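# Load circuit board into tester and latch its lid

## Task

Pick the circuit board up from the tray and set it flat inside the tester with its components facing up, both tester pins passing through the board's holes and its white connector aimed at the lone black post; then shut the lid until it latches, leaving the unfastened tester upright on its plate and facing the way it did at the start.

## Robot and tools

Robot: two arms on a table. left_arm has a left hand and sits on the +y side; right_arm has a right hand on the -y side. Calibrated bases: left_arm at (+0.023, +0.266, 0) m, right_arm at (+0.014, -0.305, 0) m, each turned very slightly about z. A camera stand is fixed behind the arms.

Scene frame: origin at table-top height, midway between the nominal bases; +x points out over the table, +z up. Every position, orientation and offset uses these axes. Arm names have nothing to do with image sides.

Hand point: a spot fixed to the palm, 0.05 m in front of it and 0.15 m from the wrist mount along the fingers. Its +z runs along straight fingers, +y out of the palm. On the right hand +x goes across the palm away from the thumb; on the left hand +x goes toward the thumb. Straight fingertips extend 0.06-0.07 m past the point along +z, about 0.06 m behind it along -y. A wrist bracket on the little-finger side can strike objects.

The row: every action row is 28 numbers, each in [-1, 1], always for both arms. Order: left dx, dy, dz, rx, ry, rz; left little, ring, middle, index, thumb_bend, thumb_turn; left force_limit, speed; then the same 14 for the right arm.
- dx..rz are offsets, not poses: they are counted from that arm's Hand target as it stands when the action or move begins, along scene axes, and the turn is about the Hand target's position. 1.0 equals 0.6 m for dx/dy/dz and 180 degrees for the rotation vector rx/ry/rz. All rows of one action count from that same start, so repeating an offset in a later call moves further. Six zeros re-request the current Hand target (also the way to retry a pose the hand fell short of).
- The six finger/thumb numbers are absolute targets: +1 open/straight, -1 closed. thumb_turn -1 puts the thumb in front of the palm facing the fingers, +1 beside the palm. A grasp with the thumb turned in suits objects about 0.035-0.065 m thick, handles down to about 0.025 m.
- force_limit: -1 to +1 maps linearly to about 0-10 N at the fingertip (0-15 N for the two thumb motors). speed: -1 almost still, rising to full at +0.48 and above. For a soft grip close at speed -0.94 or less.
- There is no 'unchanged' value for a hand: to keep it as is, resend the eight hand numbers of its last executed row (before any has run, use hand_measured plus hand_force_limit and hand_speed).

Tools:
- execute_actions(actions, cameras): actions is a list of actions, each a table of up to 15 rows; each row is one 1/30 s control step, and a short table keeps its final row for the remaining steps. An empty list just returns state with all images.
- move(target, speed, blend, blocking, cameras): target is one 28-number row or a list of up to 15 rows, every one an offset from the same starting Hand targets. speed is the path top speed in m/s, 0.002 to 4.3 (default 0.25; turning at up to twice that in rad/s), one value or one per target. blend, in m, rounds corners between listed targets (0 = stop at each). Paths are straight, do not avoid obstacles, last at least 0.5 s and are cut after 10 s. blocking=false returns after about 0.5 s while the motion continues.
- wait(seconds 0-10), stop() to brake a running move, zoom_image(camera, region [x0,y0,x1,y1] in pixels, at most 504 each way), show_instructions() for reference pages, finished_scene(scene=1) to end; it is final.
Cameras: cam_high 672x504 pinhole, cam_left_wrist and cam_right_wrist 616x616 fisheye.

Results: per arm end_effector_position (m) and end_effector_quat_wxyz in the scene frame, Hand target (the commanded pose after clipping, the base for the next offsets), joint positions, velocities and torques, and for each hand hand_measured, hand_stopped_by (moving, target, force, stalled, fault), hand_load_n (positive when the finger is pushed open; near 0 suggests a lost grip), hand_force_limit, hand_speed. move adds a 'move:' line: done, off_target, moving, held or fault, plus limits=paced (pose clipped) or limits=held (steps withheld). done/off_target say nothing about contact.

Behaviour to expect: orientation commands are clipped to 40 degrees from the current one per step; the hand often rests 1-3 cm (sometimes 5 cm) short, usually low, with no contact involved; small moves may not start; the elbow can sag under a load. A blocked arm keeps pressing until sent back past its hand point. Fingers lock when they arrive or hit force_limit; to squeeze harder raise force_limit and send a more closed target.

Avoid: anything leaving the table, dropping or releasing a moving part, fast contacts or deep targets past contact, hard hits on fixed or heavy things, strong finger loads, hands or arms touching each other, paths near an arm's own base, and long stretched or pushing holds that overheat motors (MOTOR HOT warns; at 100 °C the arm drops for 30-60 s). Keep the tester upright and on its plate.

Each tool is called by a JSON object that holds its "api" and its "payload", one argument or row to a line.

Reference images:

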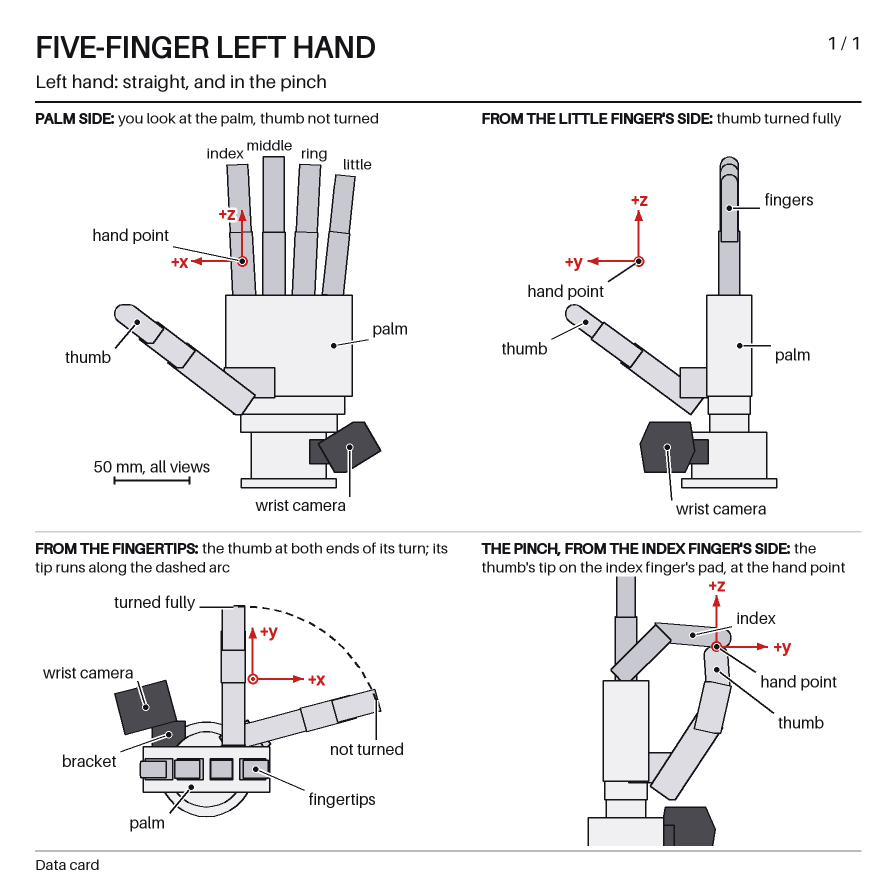

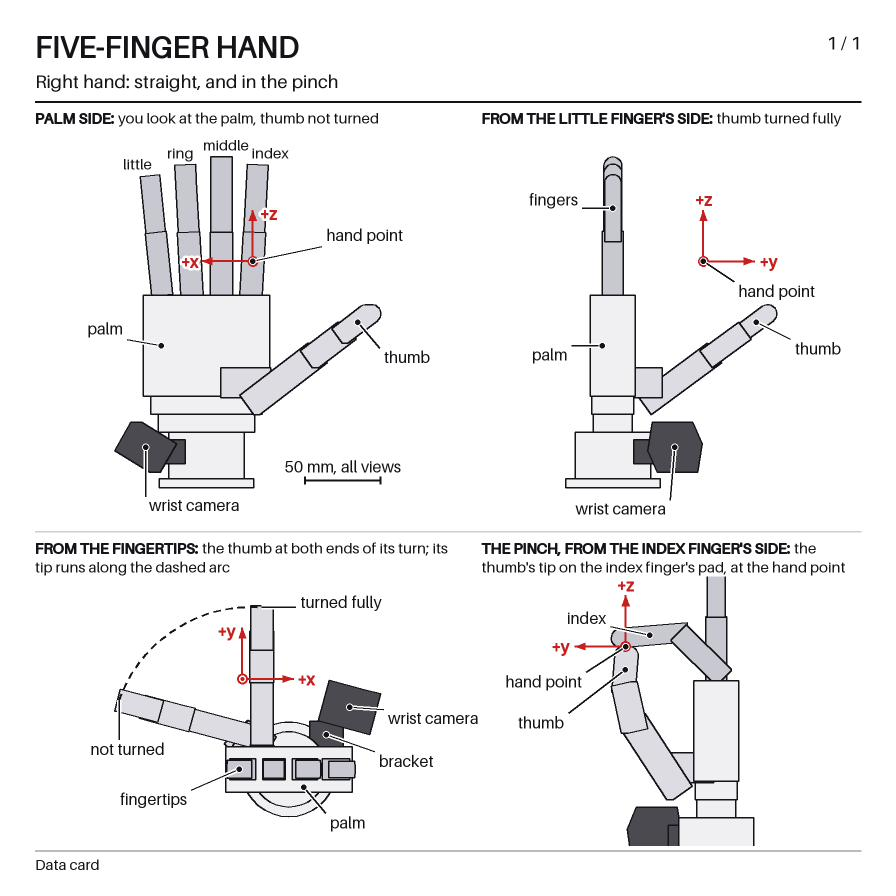

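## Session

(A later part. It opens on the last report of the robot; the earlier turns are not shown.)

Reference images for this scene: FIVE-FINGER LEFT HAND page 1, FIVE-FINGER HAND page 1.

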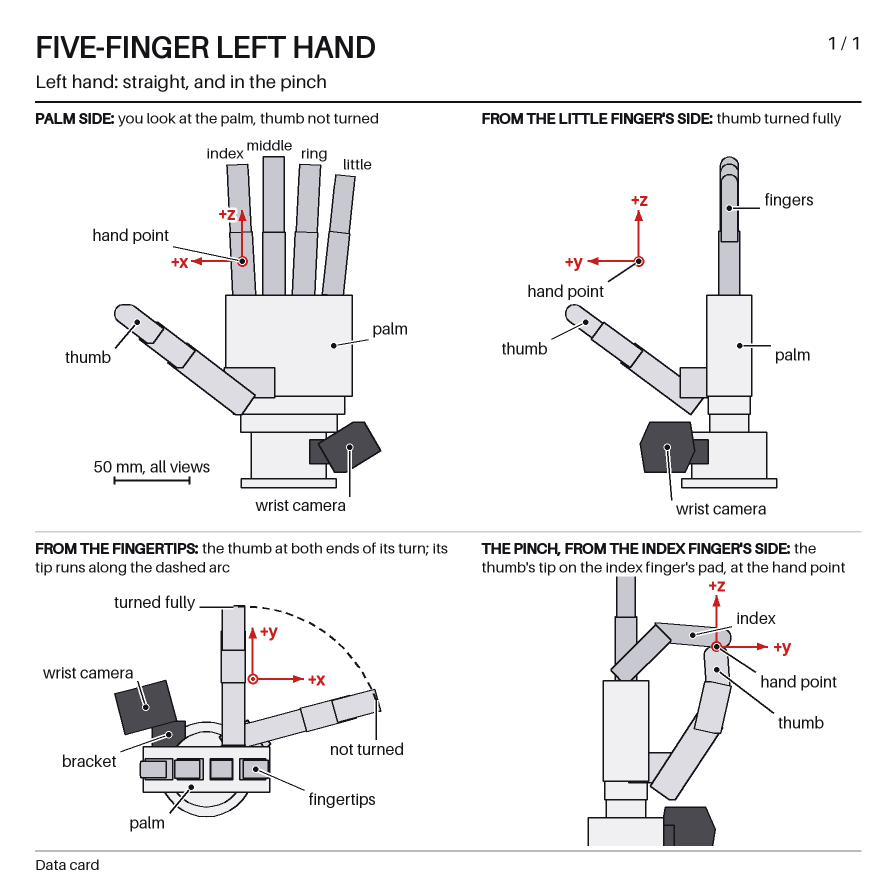

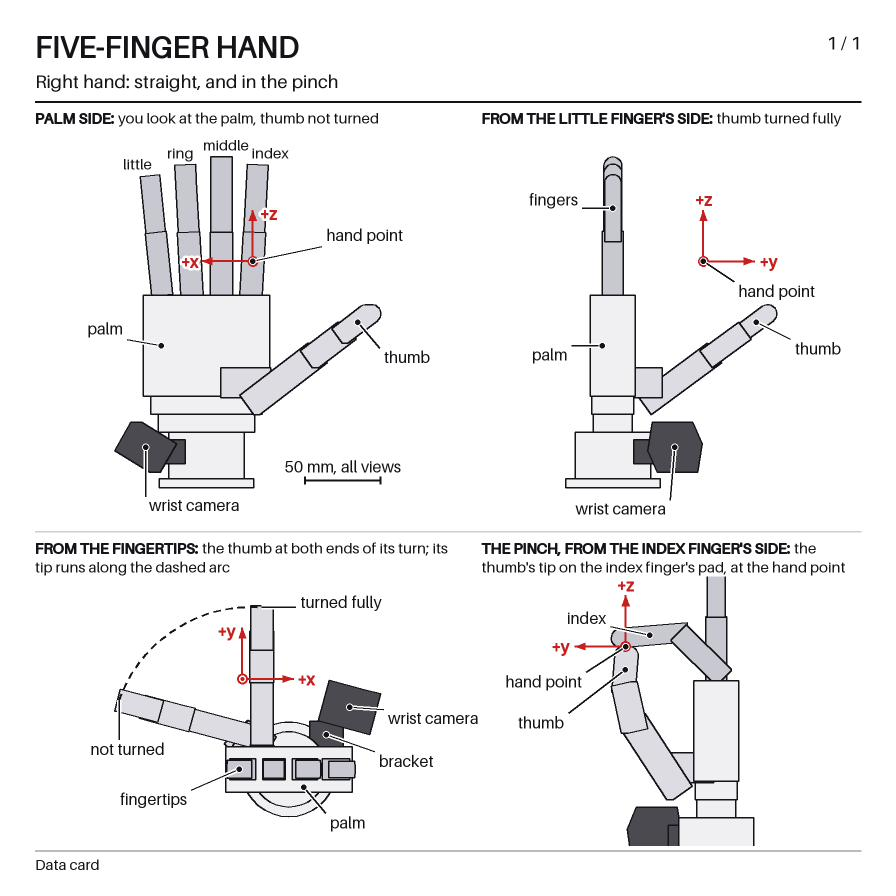

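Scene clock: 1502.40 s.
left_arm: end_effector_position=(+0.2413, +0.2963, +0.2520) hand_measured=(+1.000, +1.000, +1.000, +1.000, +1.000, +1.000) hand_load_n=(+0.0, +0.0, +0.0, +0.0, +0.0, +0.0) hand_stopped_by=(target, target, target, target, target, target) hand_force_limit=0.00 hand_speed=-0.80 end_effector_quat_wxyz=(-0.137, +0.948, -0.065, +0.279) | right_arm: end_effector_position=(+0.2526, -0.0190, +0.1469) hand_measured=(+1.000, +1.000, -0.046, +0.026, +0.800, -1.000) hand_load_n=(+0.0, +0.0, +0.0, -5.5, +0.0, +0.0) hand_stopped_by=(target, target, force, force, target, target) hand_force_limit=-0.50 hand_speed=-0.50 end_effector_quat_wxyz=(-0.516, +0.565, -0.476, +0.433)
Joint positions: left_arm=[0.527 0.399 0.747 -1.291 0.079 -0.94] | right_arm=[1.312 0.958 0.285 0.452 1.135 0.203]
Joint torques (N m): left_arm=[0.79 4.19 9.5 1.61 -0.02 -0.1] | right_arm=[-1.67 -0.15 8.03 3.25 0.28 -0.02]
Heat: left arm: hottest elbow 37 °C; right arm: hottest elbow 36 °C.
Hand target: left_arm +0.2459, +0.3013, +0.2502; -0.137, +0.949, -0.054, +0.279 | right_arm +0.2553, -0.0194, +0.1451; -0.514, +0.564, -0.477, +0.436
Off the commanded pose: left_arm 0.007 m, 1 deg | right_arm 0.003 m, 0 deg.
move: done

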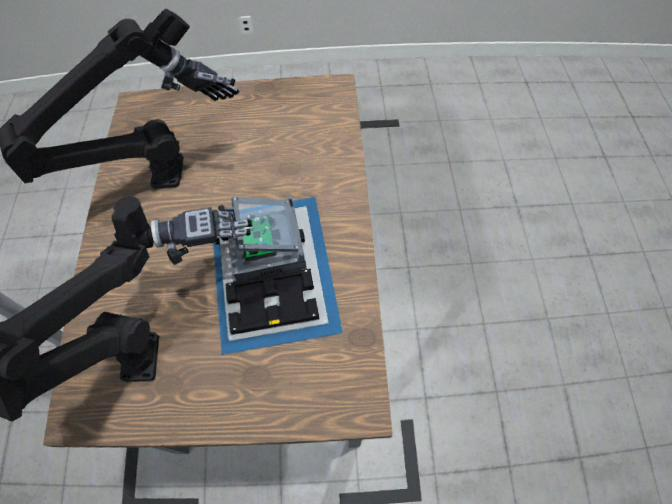

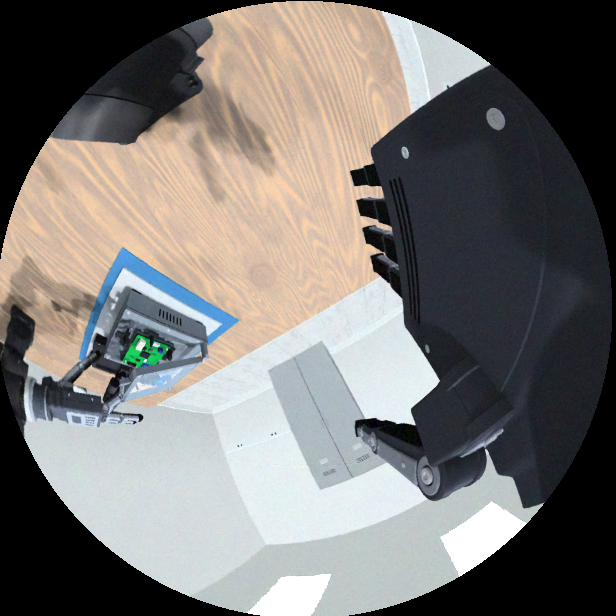

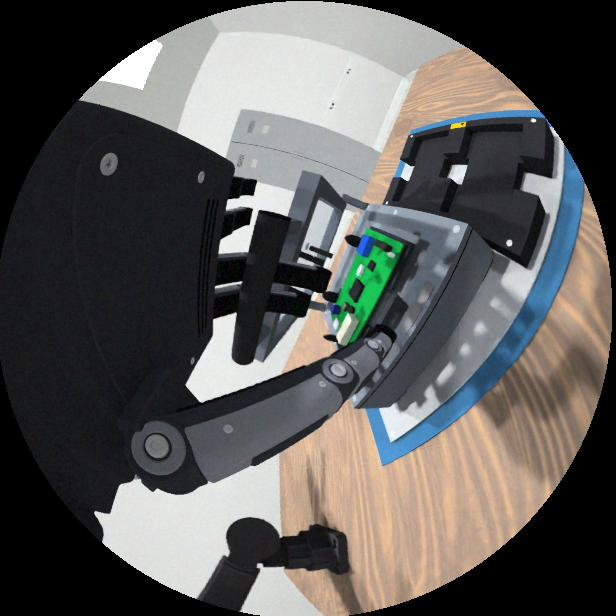

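{"api": "move", "payload": {
  "target": [0,0,0,0,0,0,1,1,1,1,1,1,0,-0.8, 0.00,0.00,0.02,0,0,0,1,1,0.02,-0.02,0.8,-1,-0.5,-0.5],
  "speed": 0.03,
  "cameras": ["all"]
}}

{"api": "zoom_image", "payload": {
  "camera": "cam_right_wrist",
  "region": [200, 160, 460, 420]
}}

{"api": "zoom_image", "payload": {
  "camera": "cam_left_wrist",
  "region": [60, 330, 160, 430]
}}

Scene clock: 1518.47 s.
left_arm: end_effector_position=(+0.2413, +0.2963, +0.2520) hand_measured=(+1.000, +1.000, +1.000, +1.000, +1.000, +1.000) hand_load_n=(+0.0, +0.0, +0.0, +0.0, +0.0, +0.0) hand_stopped_by=(target, target, target, target, target, target) hand_force_limit=0.00 hand_speed=-0.80 end_effector_quat_wxyz=(-0.137, +0.948, -0.065, +0.279) | right_arm: end_effector_position=(+0.2513, -0.0214, +0.1477) hand_measured=(+1.000, +1.000, +0.018, -0.020, +0.800, -1.000) hand_load_n=(+0.0, +0.0, -1.0, +0.0, +0.0, +0.0) hand_stopped_by=(target, target, target, target, target, target) hand_force_limit=-0.50 hand_speed=-0.50 end_effector_quat_wxyz=(-0.513, +0.569, -0.474, +0.434)
Joint positions: left_arm=[0.527 0.399 0.747 -1.291 0.079 -0.94] | right_arm=[1.312 0.938 0.284 0.423 1.132 0.202]
Joint torques (N m): left_arm=[0.79 4.25 9.52 1.62 -0.02 -0.1] | right_arm=[-1.44 -0.97 9.84 2.07 0.43 0]
Heat: left arm: hottest elbow 37 °C; right arm: hottest elbow 35 °C.
Hand target: left_arm +0.2459, +0.3013, +0.2502; -0.137, +0.949, -0.054, +0.279 | right_arm +0.2553, -0.0195, +0.1572; -0.514, +0.564, -0.477, +0.436
Off the commanded pose: left_arm 0.007 m, 1 deg | right_arm 0.010 m, 1 deg.
move: done

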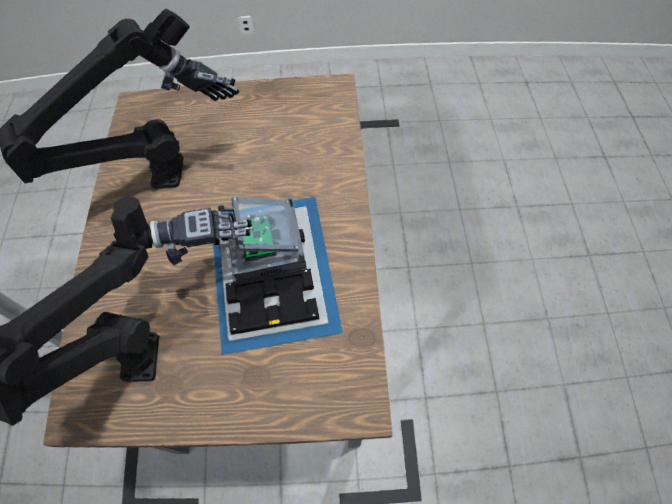

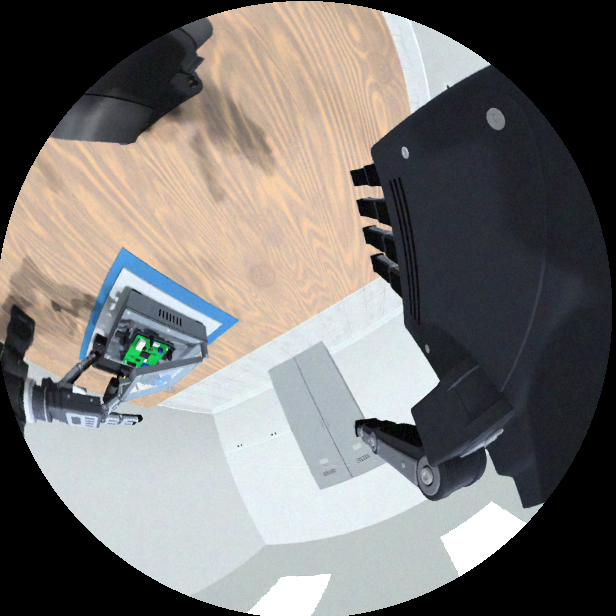

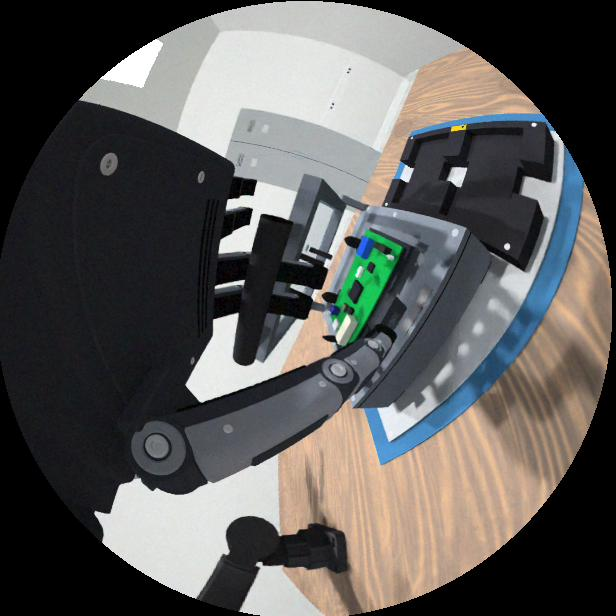

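Scaled by 1.938 from the camera's 616x616 image, which has a finer 880x880 frame.

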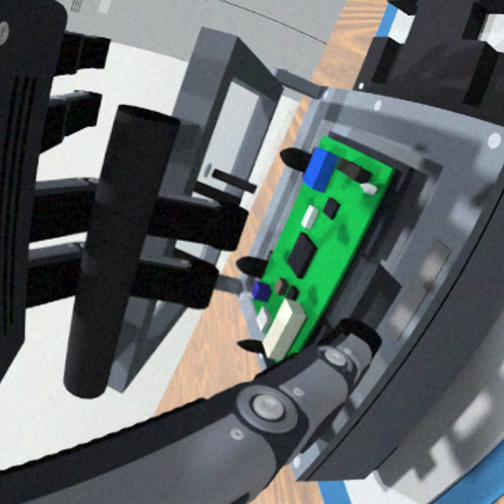

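Scaled by 5.040 from the camera's 616x616 image, which has a finer 880x880 frame.

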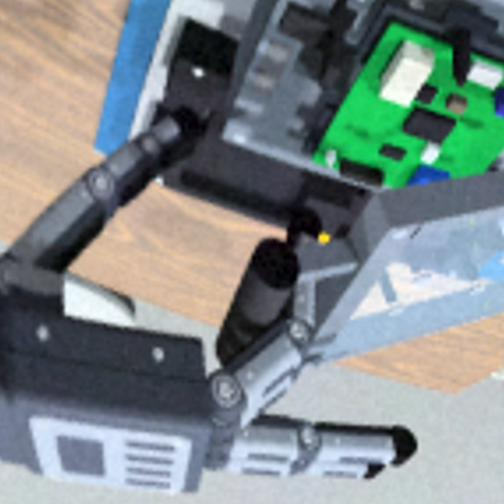

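{"api": "move", "payload": {
  "target": [0,0,0,0,0,0,1,1,1,1,1,1,0,-0.8, 0.00,0.00,0.025,0,0,0,1,1,0.02,-0.02,0.8,-1,-0.5,-0.5],
  "speed": 0.03,
  "cameras": ["cam_left_wrist","cam_right_wrist"]
}}

{"api": "zoom_image", "payload": {
  "camera": "cam_right_wrist",
  "region": [200, 160, 460, 420]
}}

{"api": "zoom_image", "payload": {
  "camera": "cam_left_wrist",
  "region": [60, 300, 230, 470]
}}

Scene clock: 1522.77 s.
left_arm: end_effector_position=(+0.2413, +0.2963, +0.2520) hand_measured=(+1.000, +1.000, +1.000, +1.000, +1.000, +1.000) hand_load_n=(+0.0, +0.0, +0.0, +0.0, +0.0, +0.0) hand_stopped_by=(target, target, target, target, target, target) hand_force_limit=0.00 hand_speed=-0.80 end_effector_quat_wxyz=(-0.137, +0.948, -0.065, +0.279) | right_arm: end_effector_position=(+0.2498, -0.0292, +0.1498) hand_measured=(+1.000, +1.000, +0.018, -0.020, +0.800, -1.000) hand_load_n=(+0.0, +0.0, +0.0, +1.0, +0.0, +0.0) hand_stopped_by=(target, target, target, target, target, target) hand_force_limit=-0.50 hand_speed=-0.50 end_effector_quat_wxyz=(-0.505, +0.576, -0.471, +0.438)
Joint positions: left_arm=[0.527 0.399 0.747 -1.291 0.079 -0.94] | right_arm=[1.311 0.891 0.285 0.352 1.132 0.202]
Joint torques (N m): left_arm=[0.85 4.31 9.52 1.59 -0.02 -0.1] | right_arm=[-1.08 -1.14 12.26 2.03 0.47 -0.01]
Heat: left arm: hottest elbow 37 °C; right arm: hottest elbow 35 °C.
Hand target: left_arm +0.2459, +0.3013, +0.2502; -0.137, +0.949, -0.054, +0.279 | right_arm +0.2553, -0.0195, +0.1722; -0.514, +0.564, -0.477, +0.436
Off the commanded pose: left_arm 0.007 m, 1 deg | right_arm 0.025 m, 2 deg.
move: off_target (right_arm)
Images, in order (width x height): cam_left_wrist 616x616, cam_right_wrist 616x616.

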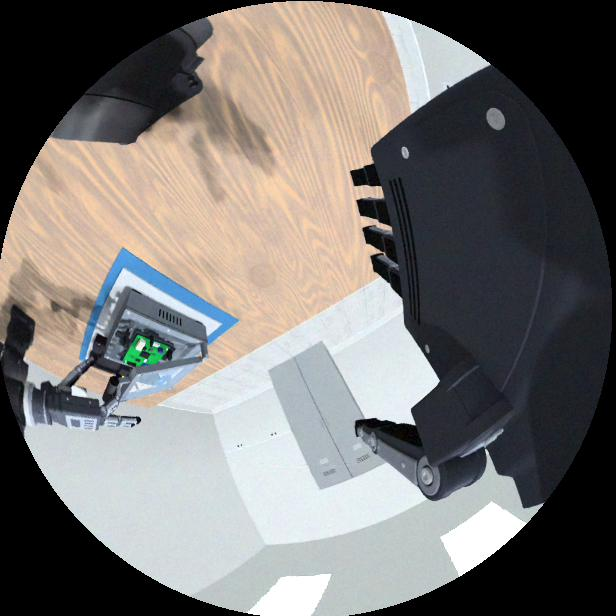

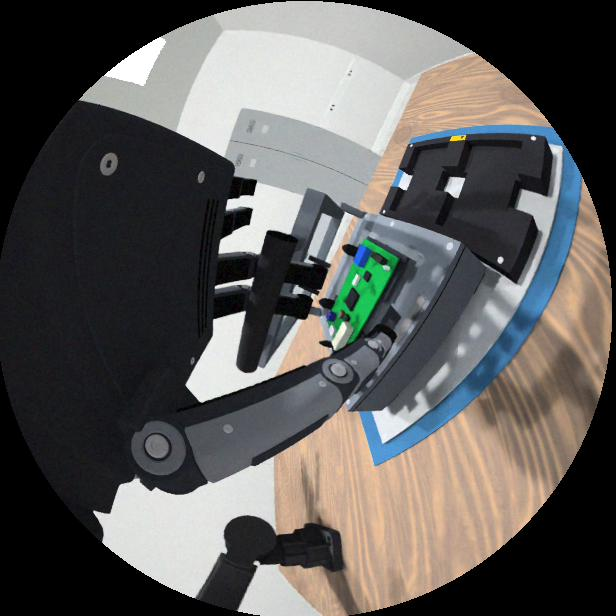

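Scaled by 1.938 from the camera's 616x616 image, which has a finer 880x880 frame.

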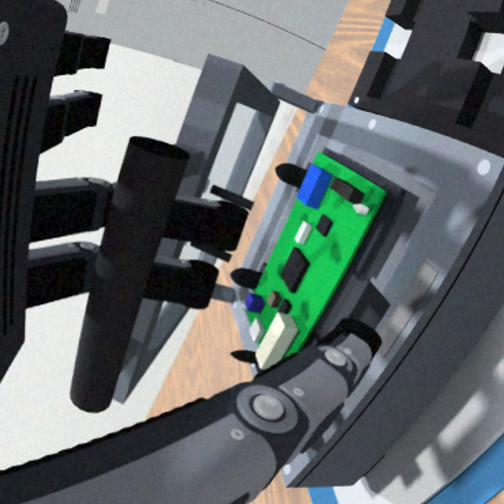

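Scaled by 2.965 from the camera's 616x616 image, which has a finer 880x880 frame.

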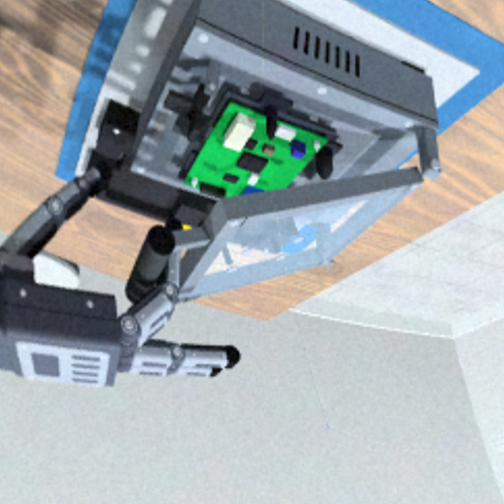

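{"api": "move", "payload": {
  "target": [0,0,0,0,0,0,1,1,1,1,1,1,0,-0.8, 0.01,0.015,0.02,0,0,0,1,1,0.02,-0.02,0.8,-1,-0.5,-0.5],
  "speed": 0.03,
  "cameras": ["cam_left_wrist","cam_right_wrist"]
}}

{"api": "zoom_image", "payload": {
  "camera": "cam_right_wrist",
  "region": [200, 160, 460, 420]
}}

{"api": "zoom_image", "payload": {
  "camera": "cam_left_wrist",
  "region": [60, 300, 230, 470]
}}

Scene clock: 1528.90 s.
left_arm: end_effector_position=(+0.2413, +0.2963, +0.2520) hand_measured=(+1.000, +1.000, +1.000, +1.000, +1.000, +1.000) hand_load_n=(+0.0, +0.0, +0.0, +0.0, -0.5, +0.0) hand_stopped_by=(target, target, target, target, target, target) hand_force_limit=0.00 hand_speed=-0.80 end_effector_quat_wxyz=(-0.137, +0.948, -0.065, +0.279) | right_arm: end_effector_position=(+0.2514, -0.0281, +0.1528) hand_measured=(+1.000, +1.000, +0.018, -0.020, +0.800, -1.000) hand_load_n=(+0.0, +0.0, -4.0, +0.0, +0.0, +0.0) hand_stopped_by=(target, target, target, target, target, target) hand_force_limit=-0.50 hand_speed=-0.50 end_effector_quat_wxyz=(-0.497, +0.583, -0.466, +0.443)
Joint positions: left_arm=[0.527 0.399 0.747 -1.291 0.079 -0.94] | right_arm=[1.307 0.89 0.304 0.315 1.13 0.193]
Joint torques (N m): left_arm=[0.85 4.19 9.52 1.62 -0.02 -0.1] | right_arm=[-1.96 -0.73 13.89 2.44 0.1 -0.02]
Heat: left arm: hottest elbow 37 °C; right arm: hottest elbow 35 °C.
Hand target: left_arm +0.2459, +0.3013, +0.2502; -0.137, +0.949, -0.054, +0.279 | right_arm +0.2614, -0.0106, +0.1841; -0.514, +0.564, -0.477, +0.436
Off the commanded pose: left_arm 0.007 m, 1 deg | right_arm 0.037 m, 3 deg.
move: off_target (right_arm)
Images, in order (width x height): cam_left_wrist 616x616, cam_right_wrist 616x616.

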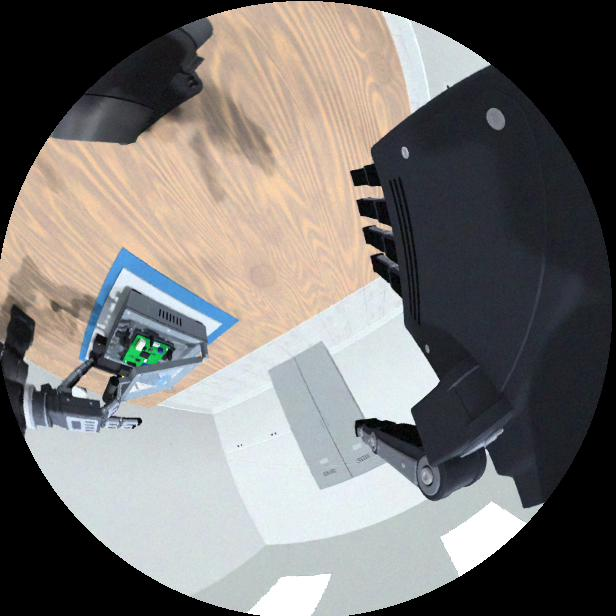

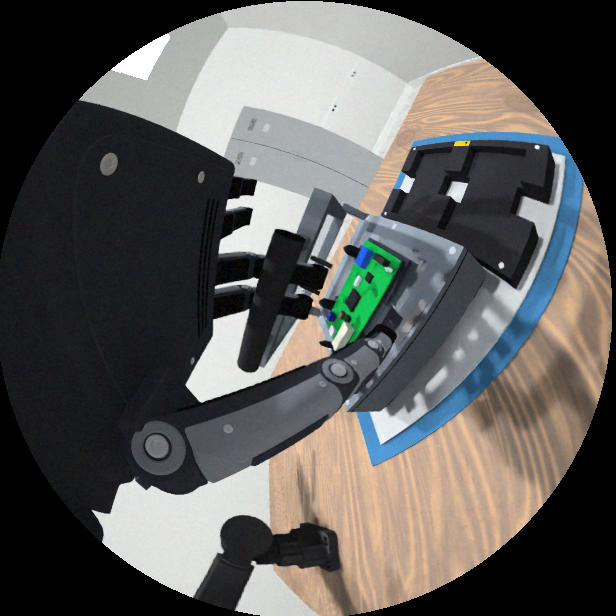

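Scaled by 1.938 from the camera's 616x616 image, which has a finer 880x880 frame.

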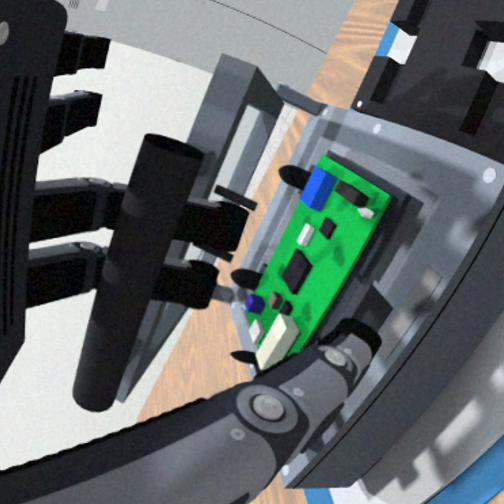

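Scaled by 2.965 from the camera's 616x616 image, which has a finer 880x880 frame.

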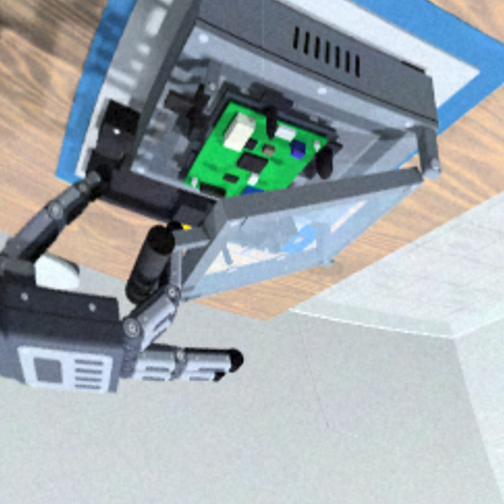

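{"api": "zoom_image", "payload": {
  "camera": "cam_right_wrist",
  "region": [210, 220, 340, 380]
}}

{"api": "zoom_image", "payload": {
  "camera": "cam_left_wrist",
  "region": [90, 360, 150, 420]
}}

Scaled by 3.150 from the camera's 616x616 image, which has a finer 880x880 frame.

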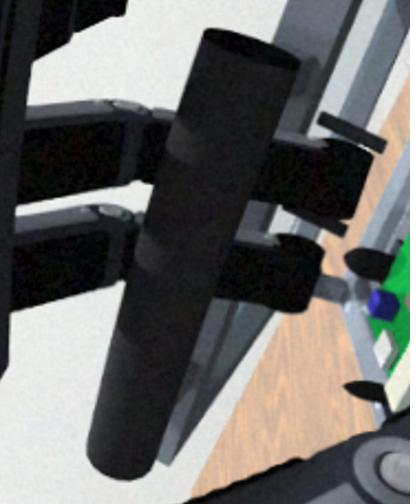

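Scaled by 8.400 from the camera's 616x616 image, which has a finer 880x880 frame.

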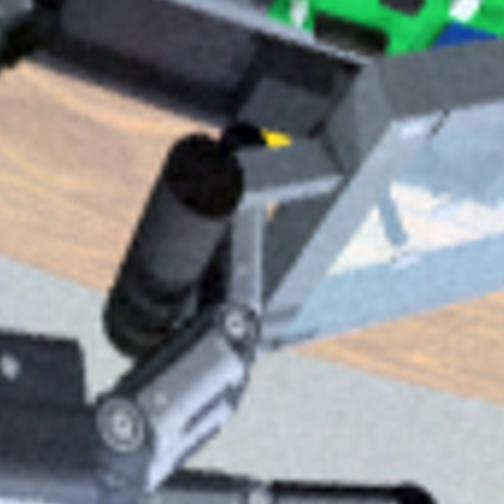

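{"api": "move", "payload": {
  "target": [0,0,0,0,0,0,1,1,1,1,1,1,0,-0.8, -0.02,0.013,0.01,0,0,0,1,1,0.02,-0.02,0.8,-1,-0.5,-0.5],
  "speed": 0.03,
  "cameras": ["cam_left_wrist","cam_right_wrist"]
}}

{"api": "zoom_image", "payload": {
  "camera": "cam_right_wrist",
  "region": [200, 160, 460, 420]
}}

{"api": "zoom_image", "payload": {
  "camera": "cam_left_wrist",
  "region": [60, 300, 230, 470]
}}

Scene clock: 1554.90 s.
left_arm: end_effector_position=(+0.2413, +0.2963, +0.2520) hand_measured=(+1.000, +1.000, +1.000, +1.000, +1.000, +1.000) hand_load_n=(+0.0, +0.0, +0.0, +0.0, +0.0, -0.5) hand_stopped_by=(target, target, target, target, target, target) hand_force_limit=0.00 hand_speed=-0.80 end_effector_quat_wxyz=(-0.137, +0.948, -0.065, +0.279) | right_arm: end_effector_position=(+0.2479, -0.0184, +0.1697) hand_measured=(+1.000, +1.000, +0.018, -0.020, +0.800, -1.000) hand_load_n=(+0.0, +0.0, +0.0, +0.0, +0.0, +0.0) hand_stopped_by=(target, target, target, target, target, target) hand_force_limit=-0.50 hand_speed=-0.50 end_effector_quat_wxyz=(-0.501, +0.574, -0.470, +0.445)
Joint positions: left_arm=[0.527 0.399 0.747 -1.291 0.079 -0.94] | right_arm=[1.338 0.89 0.347 0.276 1.172 0.206]
Joint torques (N m): left_arm=[0.79 4.19 9.52 1.63 -0.02 -0.1] | right_arm=[-0.03 -0.09 12.9 2.18 0.49 0.19]
Heat: left arm: hottest elbow 37 °C; right arm: hottest elbow 39 °C.
Hand target: left_arm +0.2459, +0.3013, +0.2502; -0.137, +0.949, -0.054, +0.279 | right_arm +0.2493, -0.0026, +0.1901; -0.514, +0.564, -0.477, +0.436
Off the commanded pose: left_arm 0.007 m, 1 deg | right_arm 0.026 m, 2 deg.
move: off_target (right_arm)
Images, in order (width x height): cam_left_wrist 616x616, cam_right_wrist 616x616.

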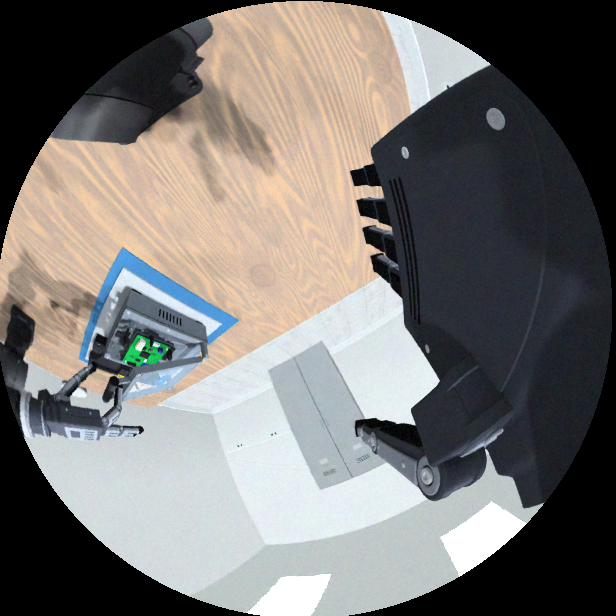

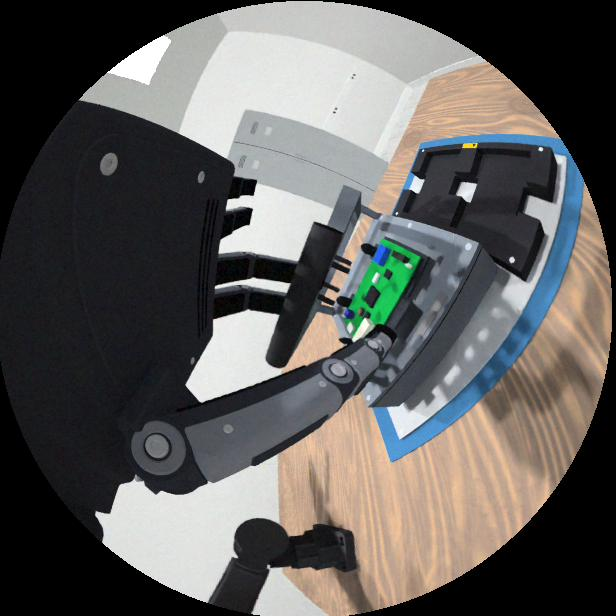

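Scaled by 1.938 from the camera's 616x616 image, which has a finer 880x880 frame.

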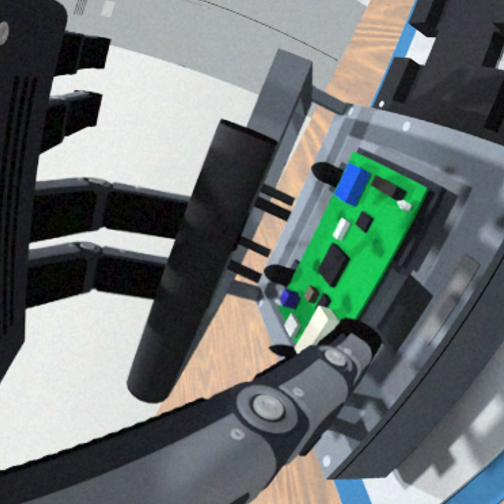

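Scaled by 2.965 from the camera's 616x616 image, which has a finer 880x880 frame.

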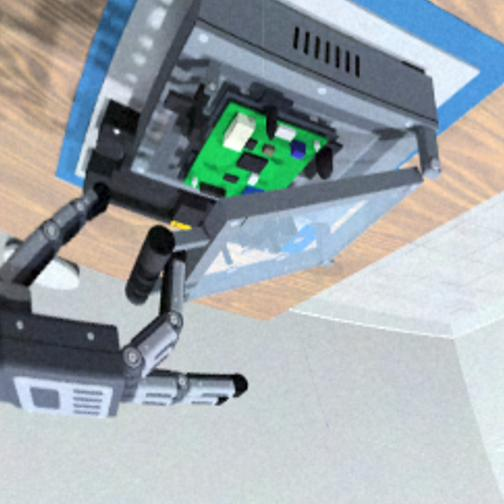

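{"api": "move", "payload": {
  "target": [0,0,0,0,0,0,1,1,1,1,1,1,0,-0.8, 0.0,0.0,0.06,0,0,0,1,1,0.02,-0.02,0.8,-1,-0.5,-0.5],
  "speed": 0.06,
  "cameras": ["all"]
}}

{"api": "zoom_image", "payload": {
  "camera": "cam_left_wrist",
  "region": [60, 260, 260, 460]
}}

{"api": "zoom_image", "payload": {
  "camera": "cam_high",
  "region": [190, 170, 350, 330]
}}

Scene clock: 1558.87 s.
left_arm: end_effector_position=(+0.2413, +0.2963, +0.2520) hand_measured=(+1.000, +1.000, +1.000, +1.000, +1.000, +1.000) hand_load_n=(+0.0, +0.0, +0.0, +0.0, +0.0, +0.0) hand_stopped_by=(target, target, target, target, target, target) hand_force_limit=0.00 hand_speed=-0.80 end_effector_quat_wxyz=(-0.137, +0.948, -0.065, +0.279) | right_arm: end_effector_position=(+0.2482, -0.0166, +0.1985) hand_measured=(+1.000, +1.000, +0.018, -0.020, +0.800, -1.000) hand_load_n=(+0.0, +0.0, +0.0, +0.0, +0.5, +0.0) hand_stopped_by=(target, target, target, target, target, target) hand_force_limit=-0.50 hand_speed=-0.50 end_effector_quat_wxyz=(-0.496, +0.579, -0.468, +0.447)
Joint positions: left_arm=[0.527 0.399 0.747 -1.291 0.079 -0.94] | right_arm=[1.339 0.834 0.416 0.136 1.173 0.207]
Joint torques (N m): left_arm=[0.85 4.31 9.51 1.59 -0.01 -0.11] | right_arm=[-0.38 -0.73 13.79 2.14 0.45 0.17]
Heat: left arm: hottest elbow 37 °C; right arm: hottest elbow 39 °C.
Hand target: left_arm +0.2459, +0.3013, +0.2502; -0.137, +0.949, -0.054, +0.279 | right_arm +0.2493, -0.0027, +0.2261; -0.514, +0.564, -0.477, +0.436
Off the commanded pose: left_arm 0.007 m, 1 deg | right_arm 0.031 m, 3 deg.
move: off_target (right_arm)

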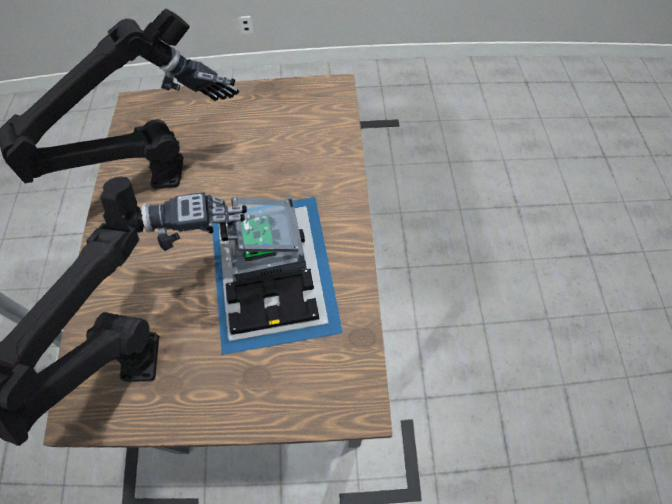

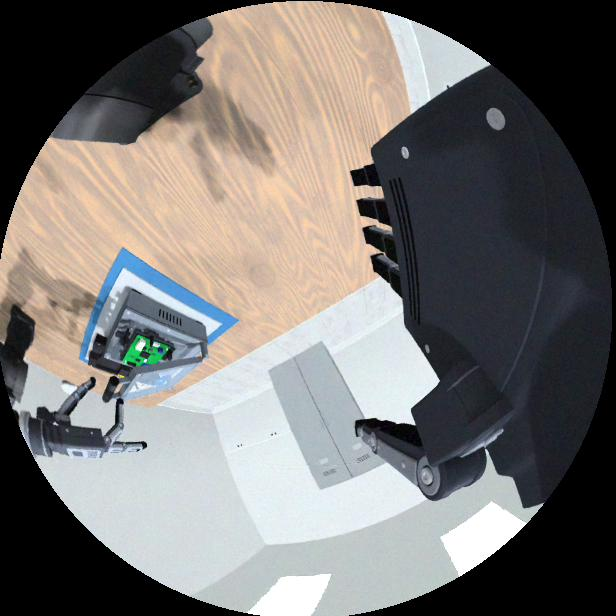

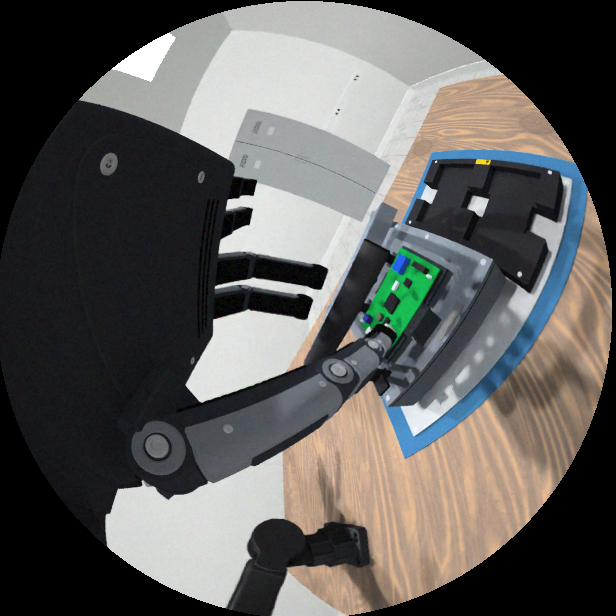

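Scaled by 2.520 from the camera's 616x616 image, which has a finer 880x880 frame.

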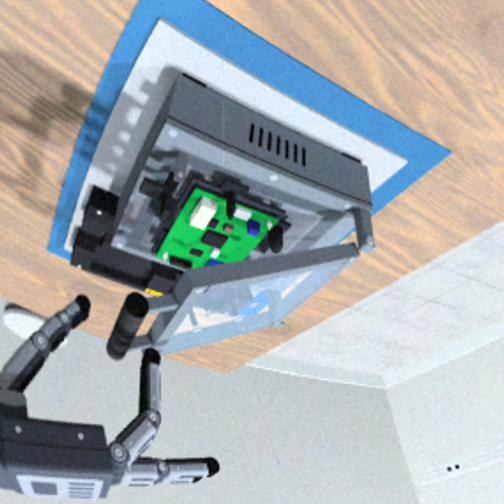

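Scaled by 3.150 from the camera's 672x504 image, which has a finer 960x720 frame.

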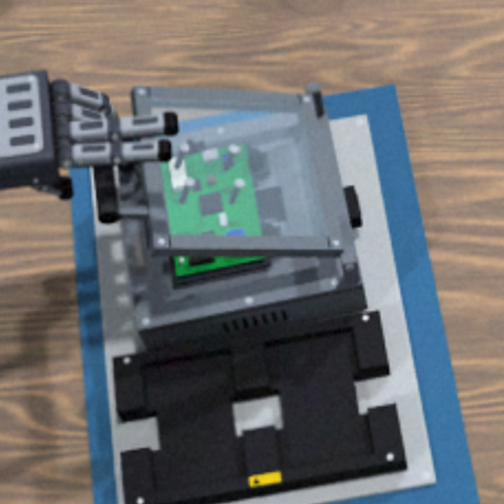

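{"api": "zoom_image", "payload": {
  "camera": "cam_right_wrist",
  "region": [320, 200, 520, 470]
}}

{"api": "zoom_image", "payload": {
  "camera": "cam_left_wrist",
  "region": [70, 280, 220, 420]
}}

Scaled by 1.867 from the camera's 616x616 image, which has a finer 880x880 frame.

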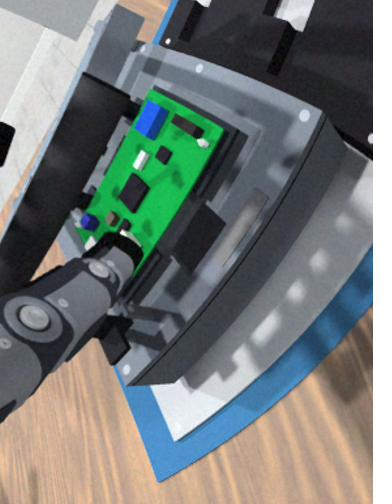

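Scaled by 3.360 from the camera's 616x616 image, which has a finer 880x880 frame.

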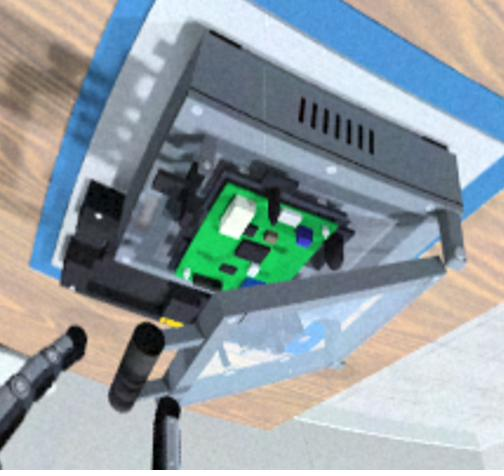

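{"api": "move", "payload": {
  "target": [0,0,0,0,0,0,1,1,1,1,1,1,0,-0.8, 0.0,0.0,0.0,0,0,0,1,1,1,1,1,1,-0.5,-0.3],
  "speed": 0.06,
  "cameras": ["cam_left_wrist","cam_right_wrist"]
}}

Scene clock: 1587.60 s.
left_arm: end_effector_position=(+0.2413, +0.2963, +0.2520) hand_measured=(+1.000, +1.000, +1.000, +1.000, +1.000, +1.000) hand_load_n=(+0.0, +0.0, +0.0, +0.0, +0.0, +0.0) hand_stopped_by=(target, target, target, target, target, target) hand_force_limit=0.00 hand_speed=-0.80 end_effector_quat_wxyz=(-0.137, +0.948, -0.065, +0.279) | right_arm: end_effector_position=(+0.2482, -0.0166, +0.1983) hand_measured=(+1.000, +1.000, +1.000, +1.000, +1.000, +1.000) hand_load_n=(+0.0, -0.5, +0.0, +0.0, +0.0, +0.0) hand_stopped_by=(target, target, target, target, target, target) hand_force_limit=-0.50 hand_speed=-0.30 end_effector_quat_wxyz=(-0.496, +0.579, -0.468, +0.447)
Joint positions: left_arm=[0.527 0.399 0.747 -1.291 0.079 -0.94] | right_arm=[1.339 0.834 0.416 0.134 1.173 0.208]
Joint torques (N m): left_arm=[0.79 4.25 9.52 1.65 -0.02 -0.1] | right_arm=[-0.15 -0.62 13.81 2.11 0.5 0.2]
Heat: left arm: hottest elbow 37 °C; right arm: hottest elbow 41 °C.
Hand target: left_arm +0.2459, +0.3013, +0.2502; -0.137, +0.949, -0.054, +0.279 | right_arm +0.2493, -0.0027, +0.2261; -0.514, +0.564, -0.477, +0.436
Off the commanded pose: left_arm 0.007 m, 1 deg | right_arm 0.031 m, 3 deg.
move: off_target (right_arm)
Images, in order (width x height): cam_left_wrist 616x616, cam_right_wrist 616x616.

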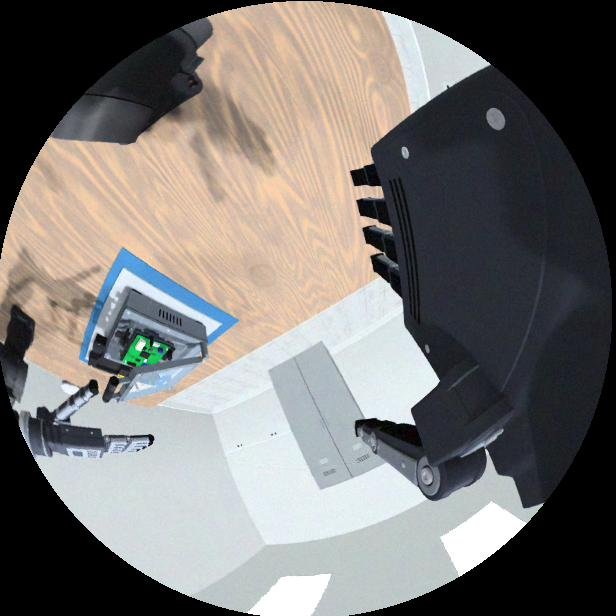

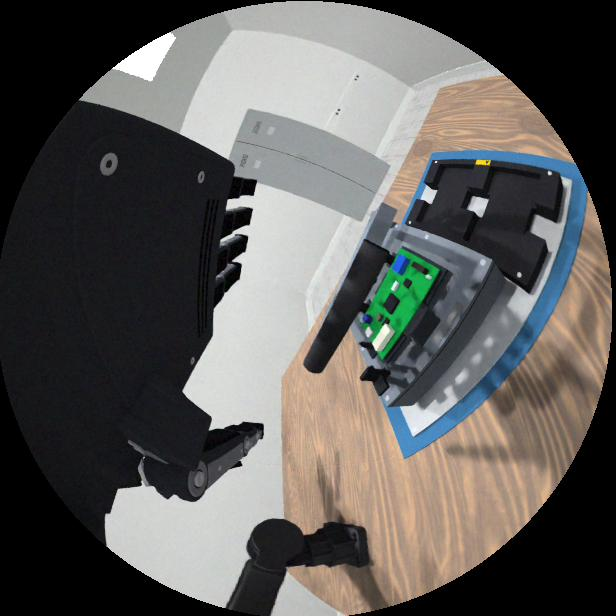

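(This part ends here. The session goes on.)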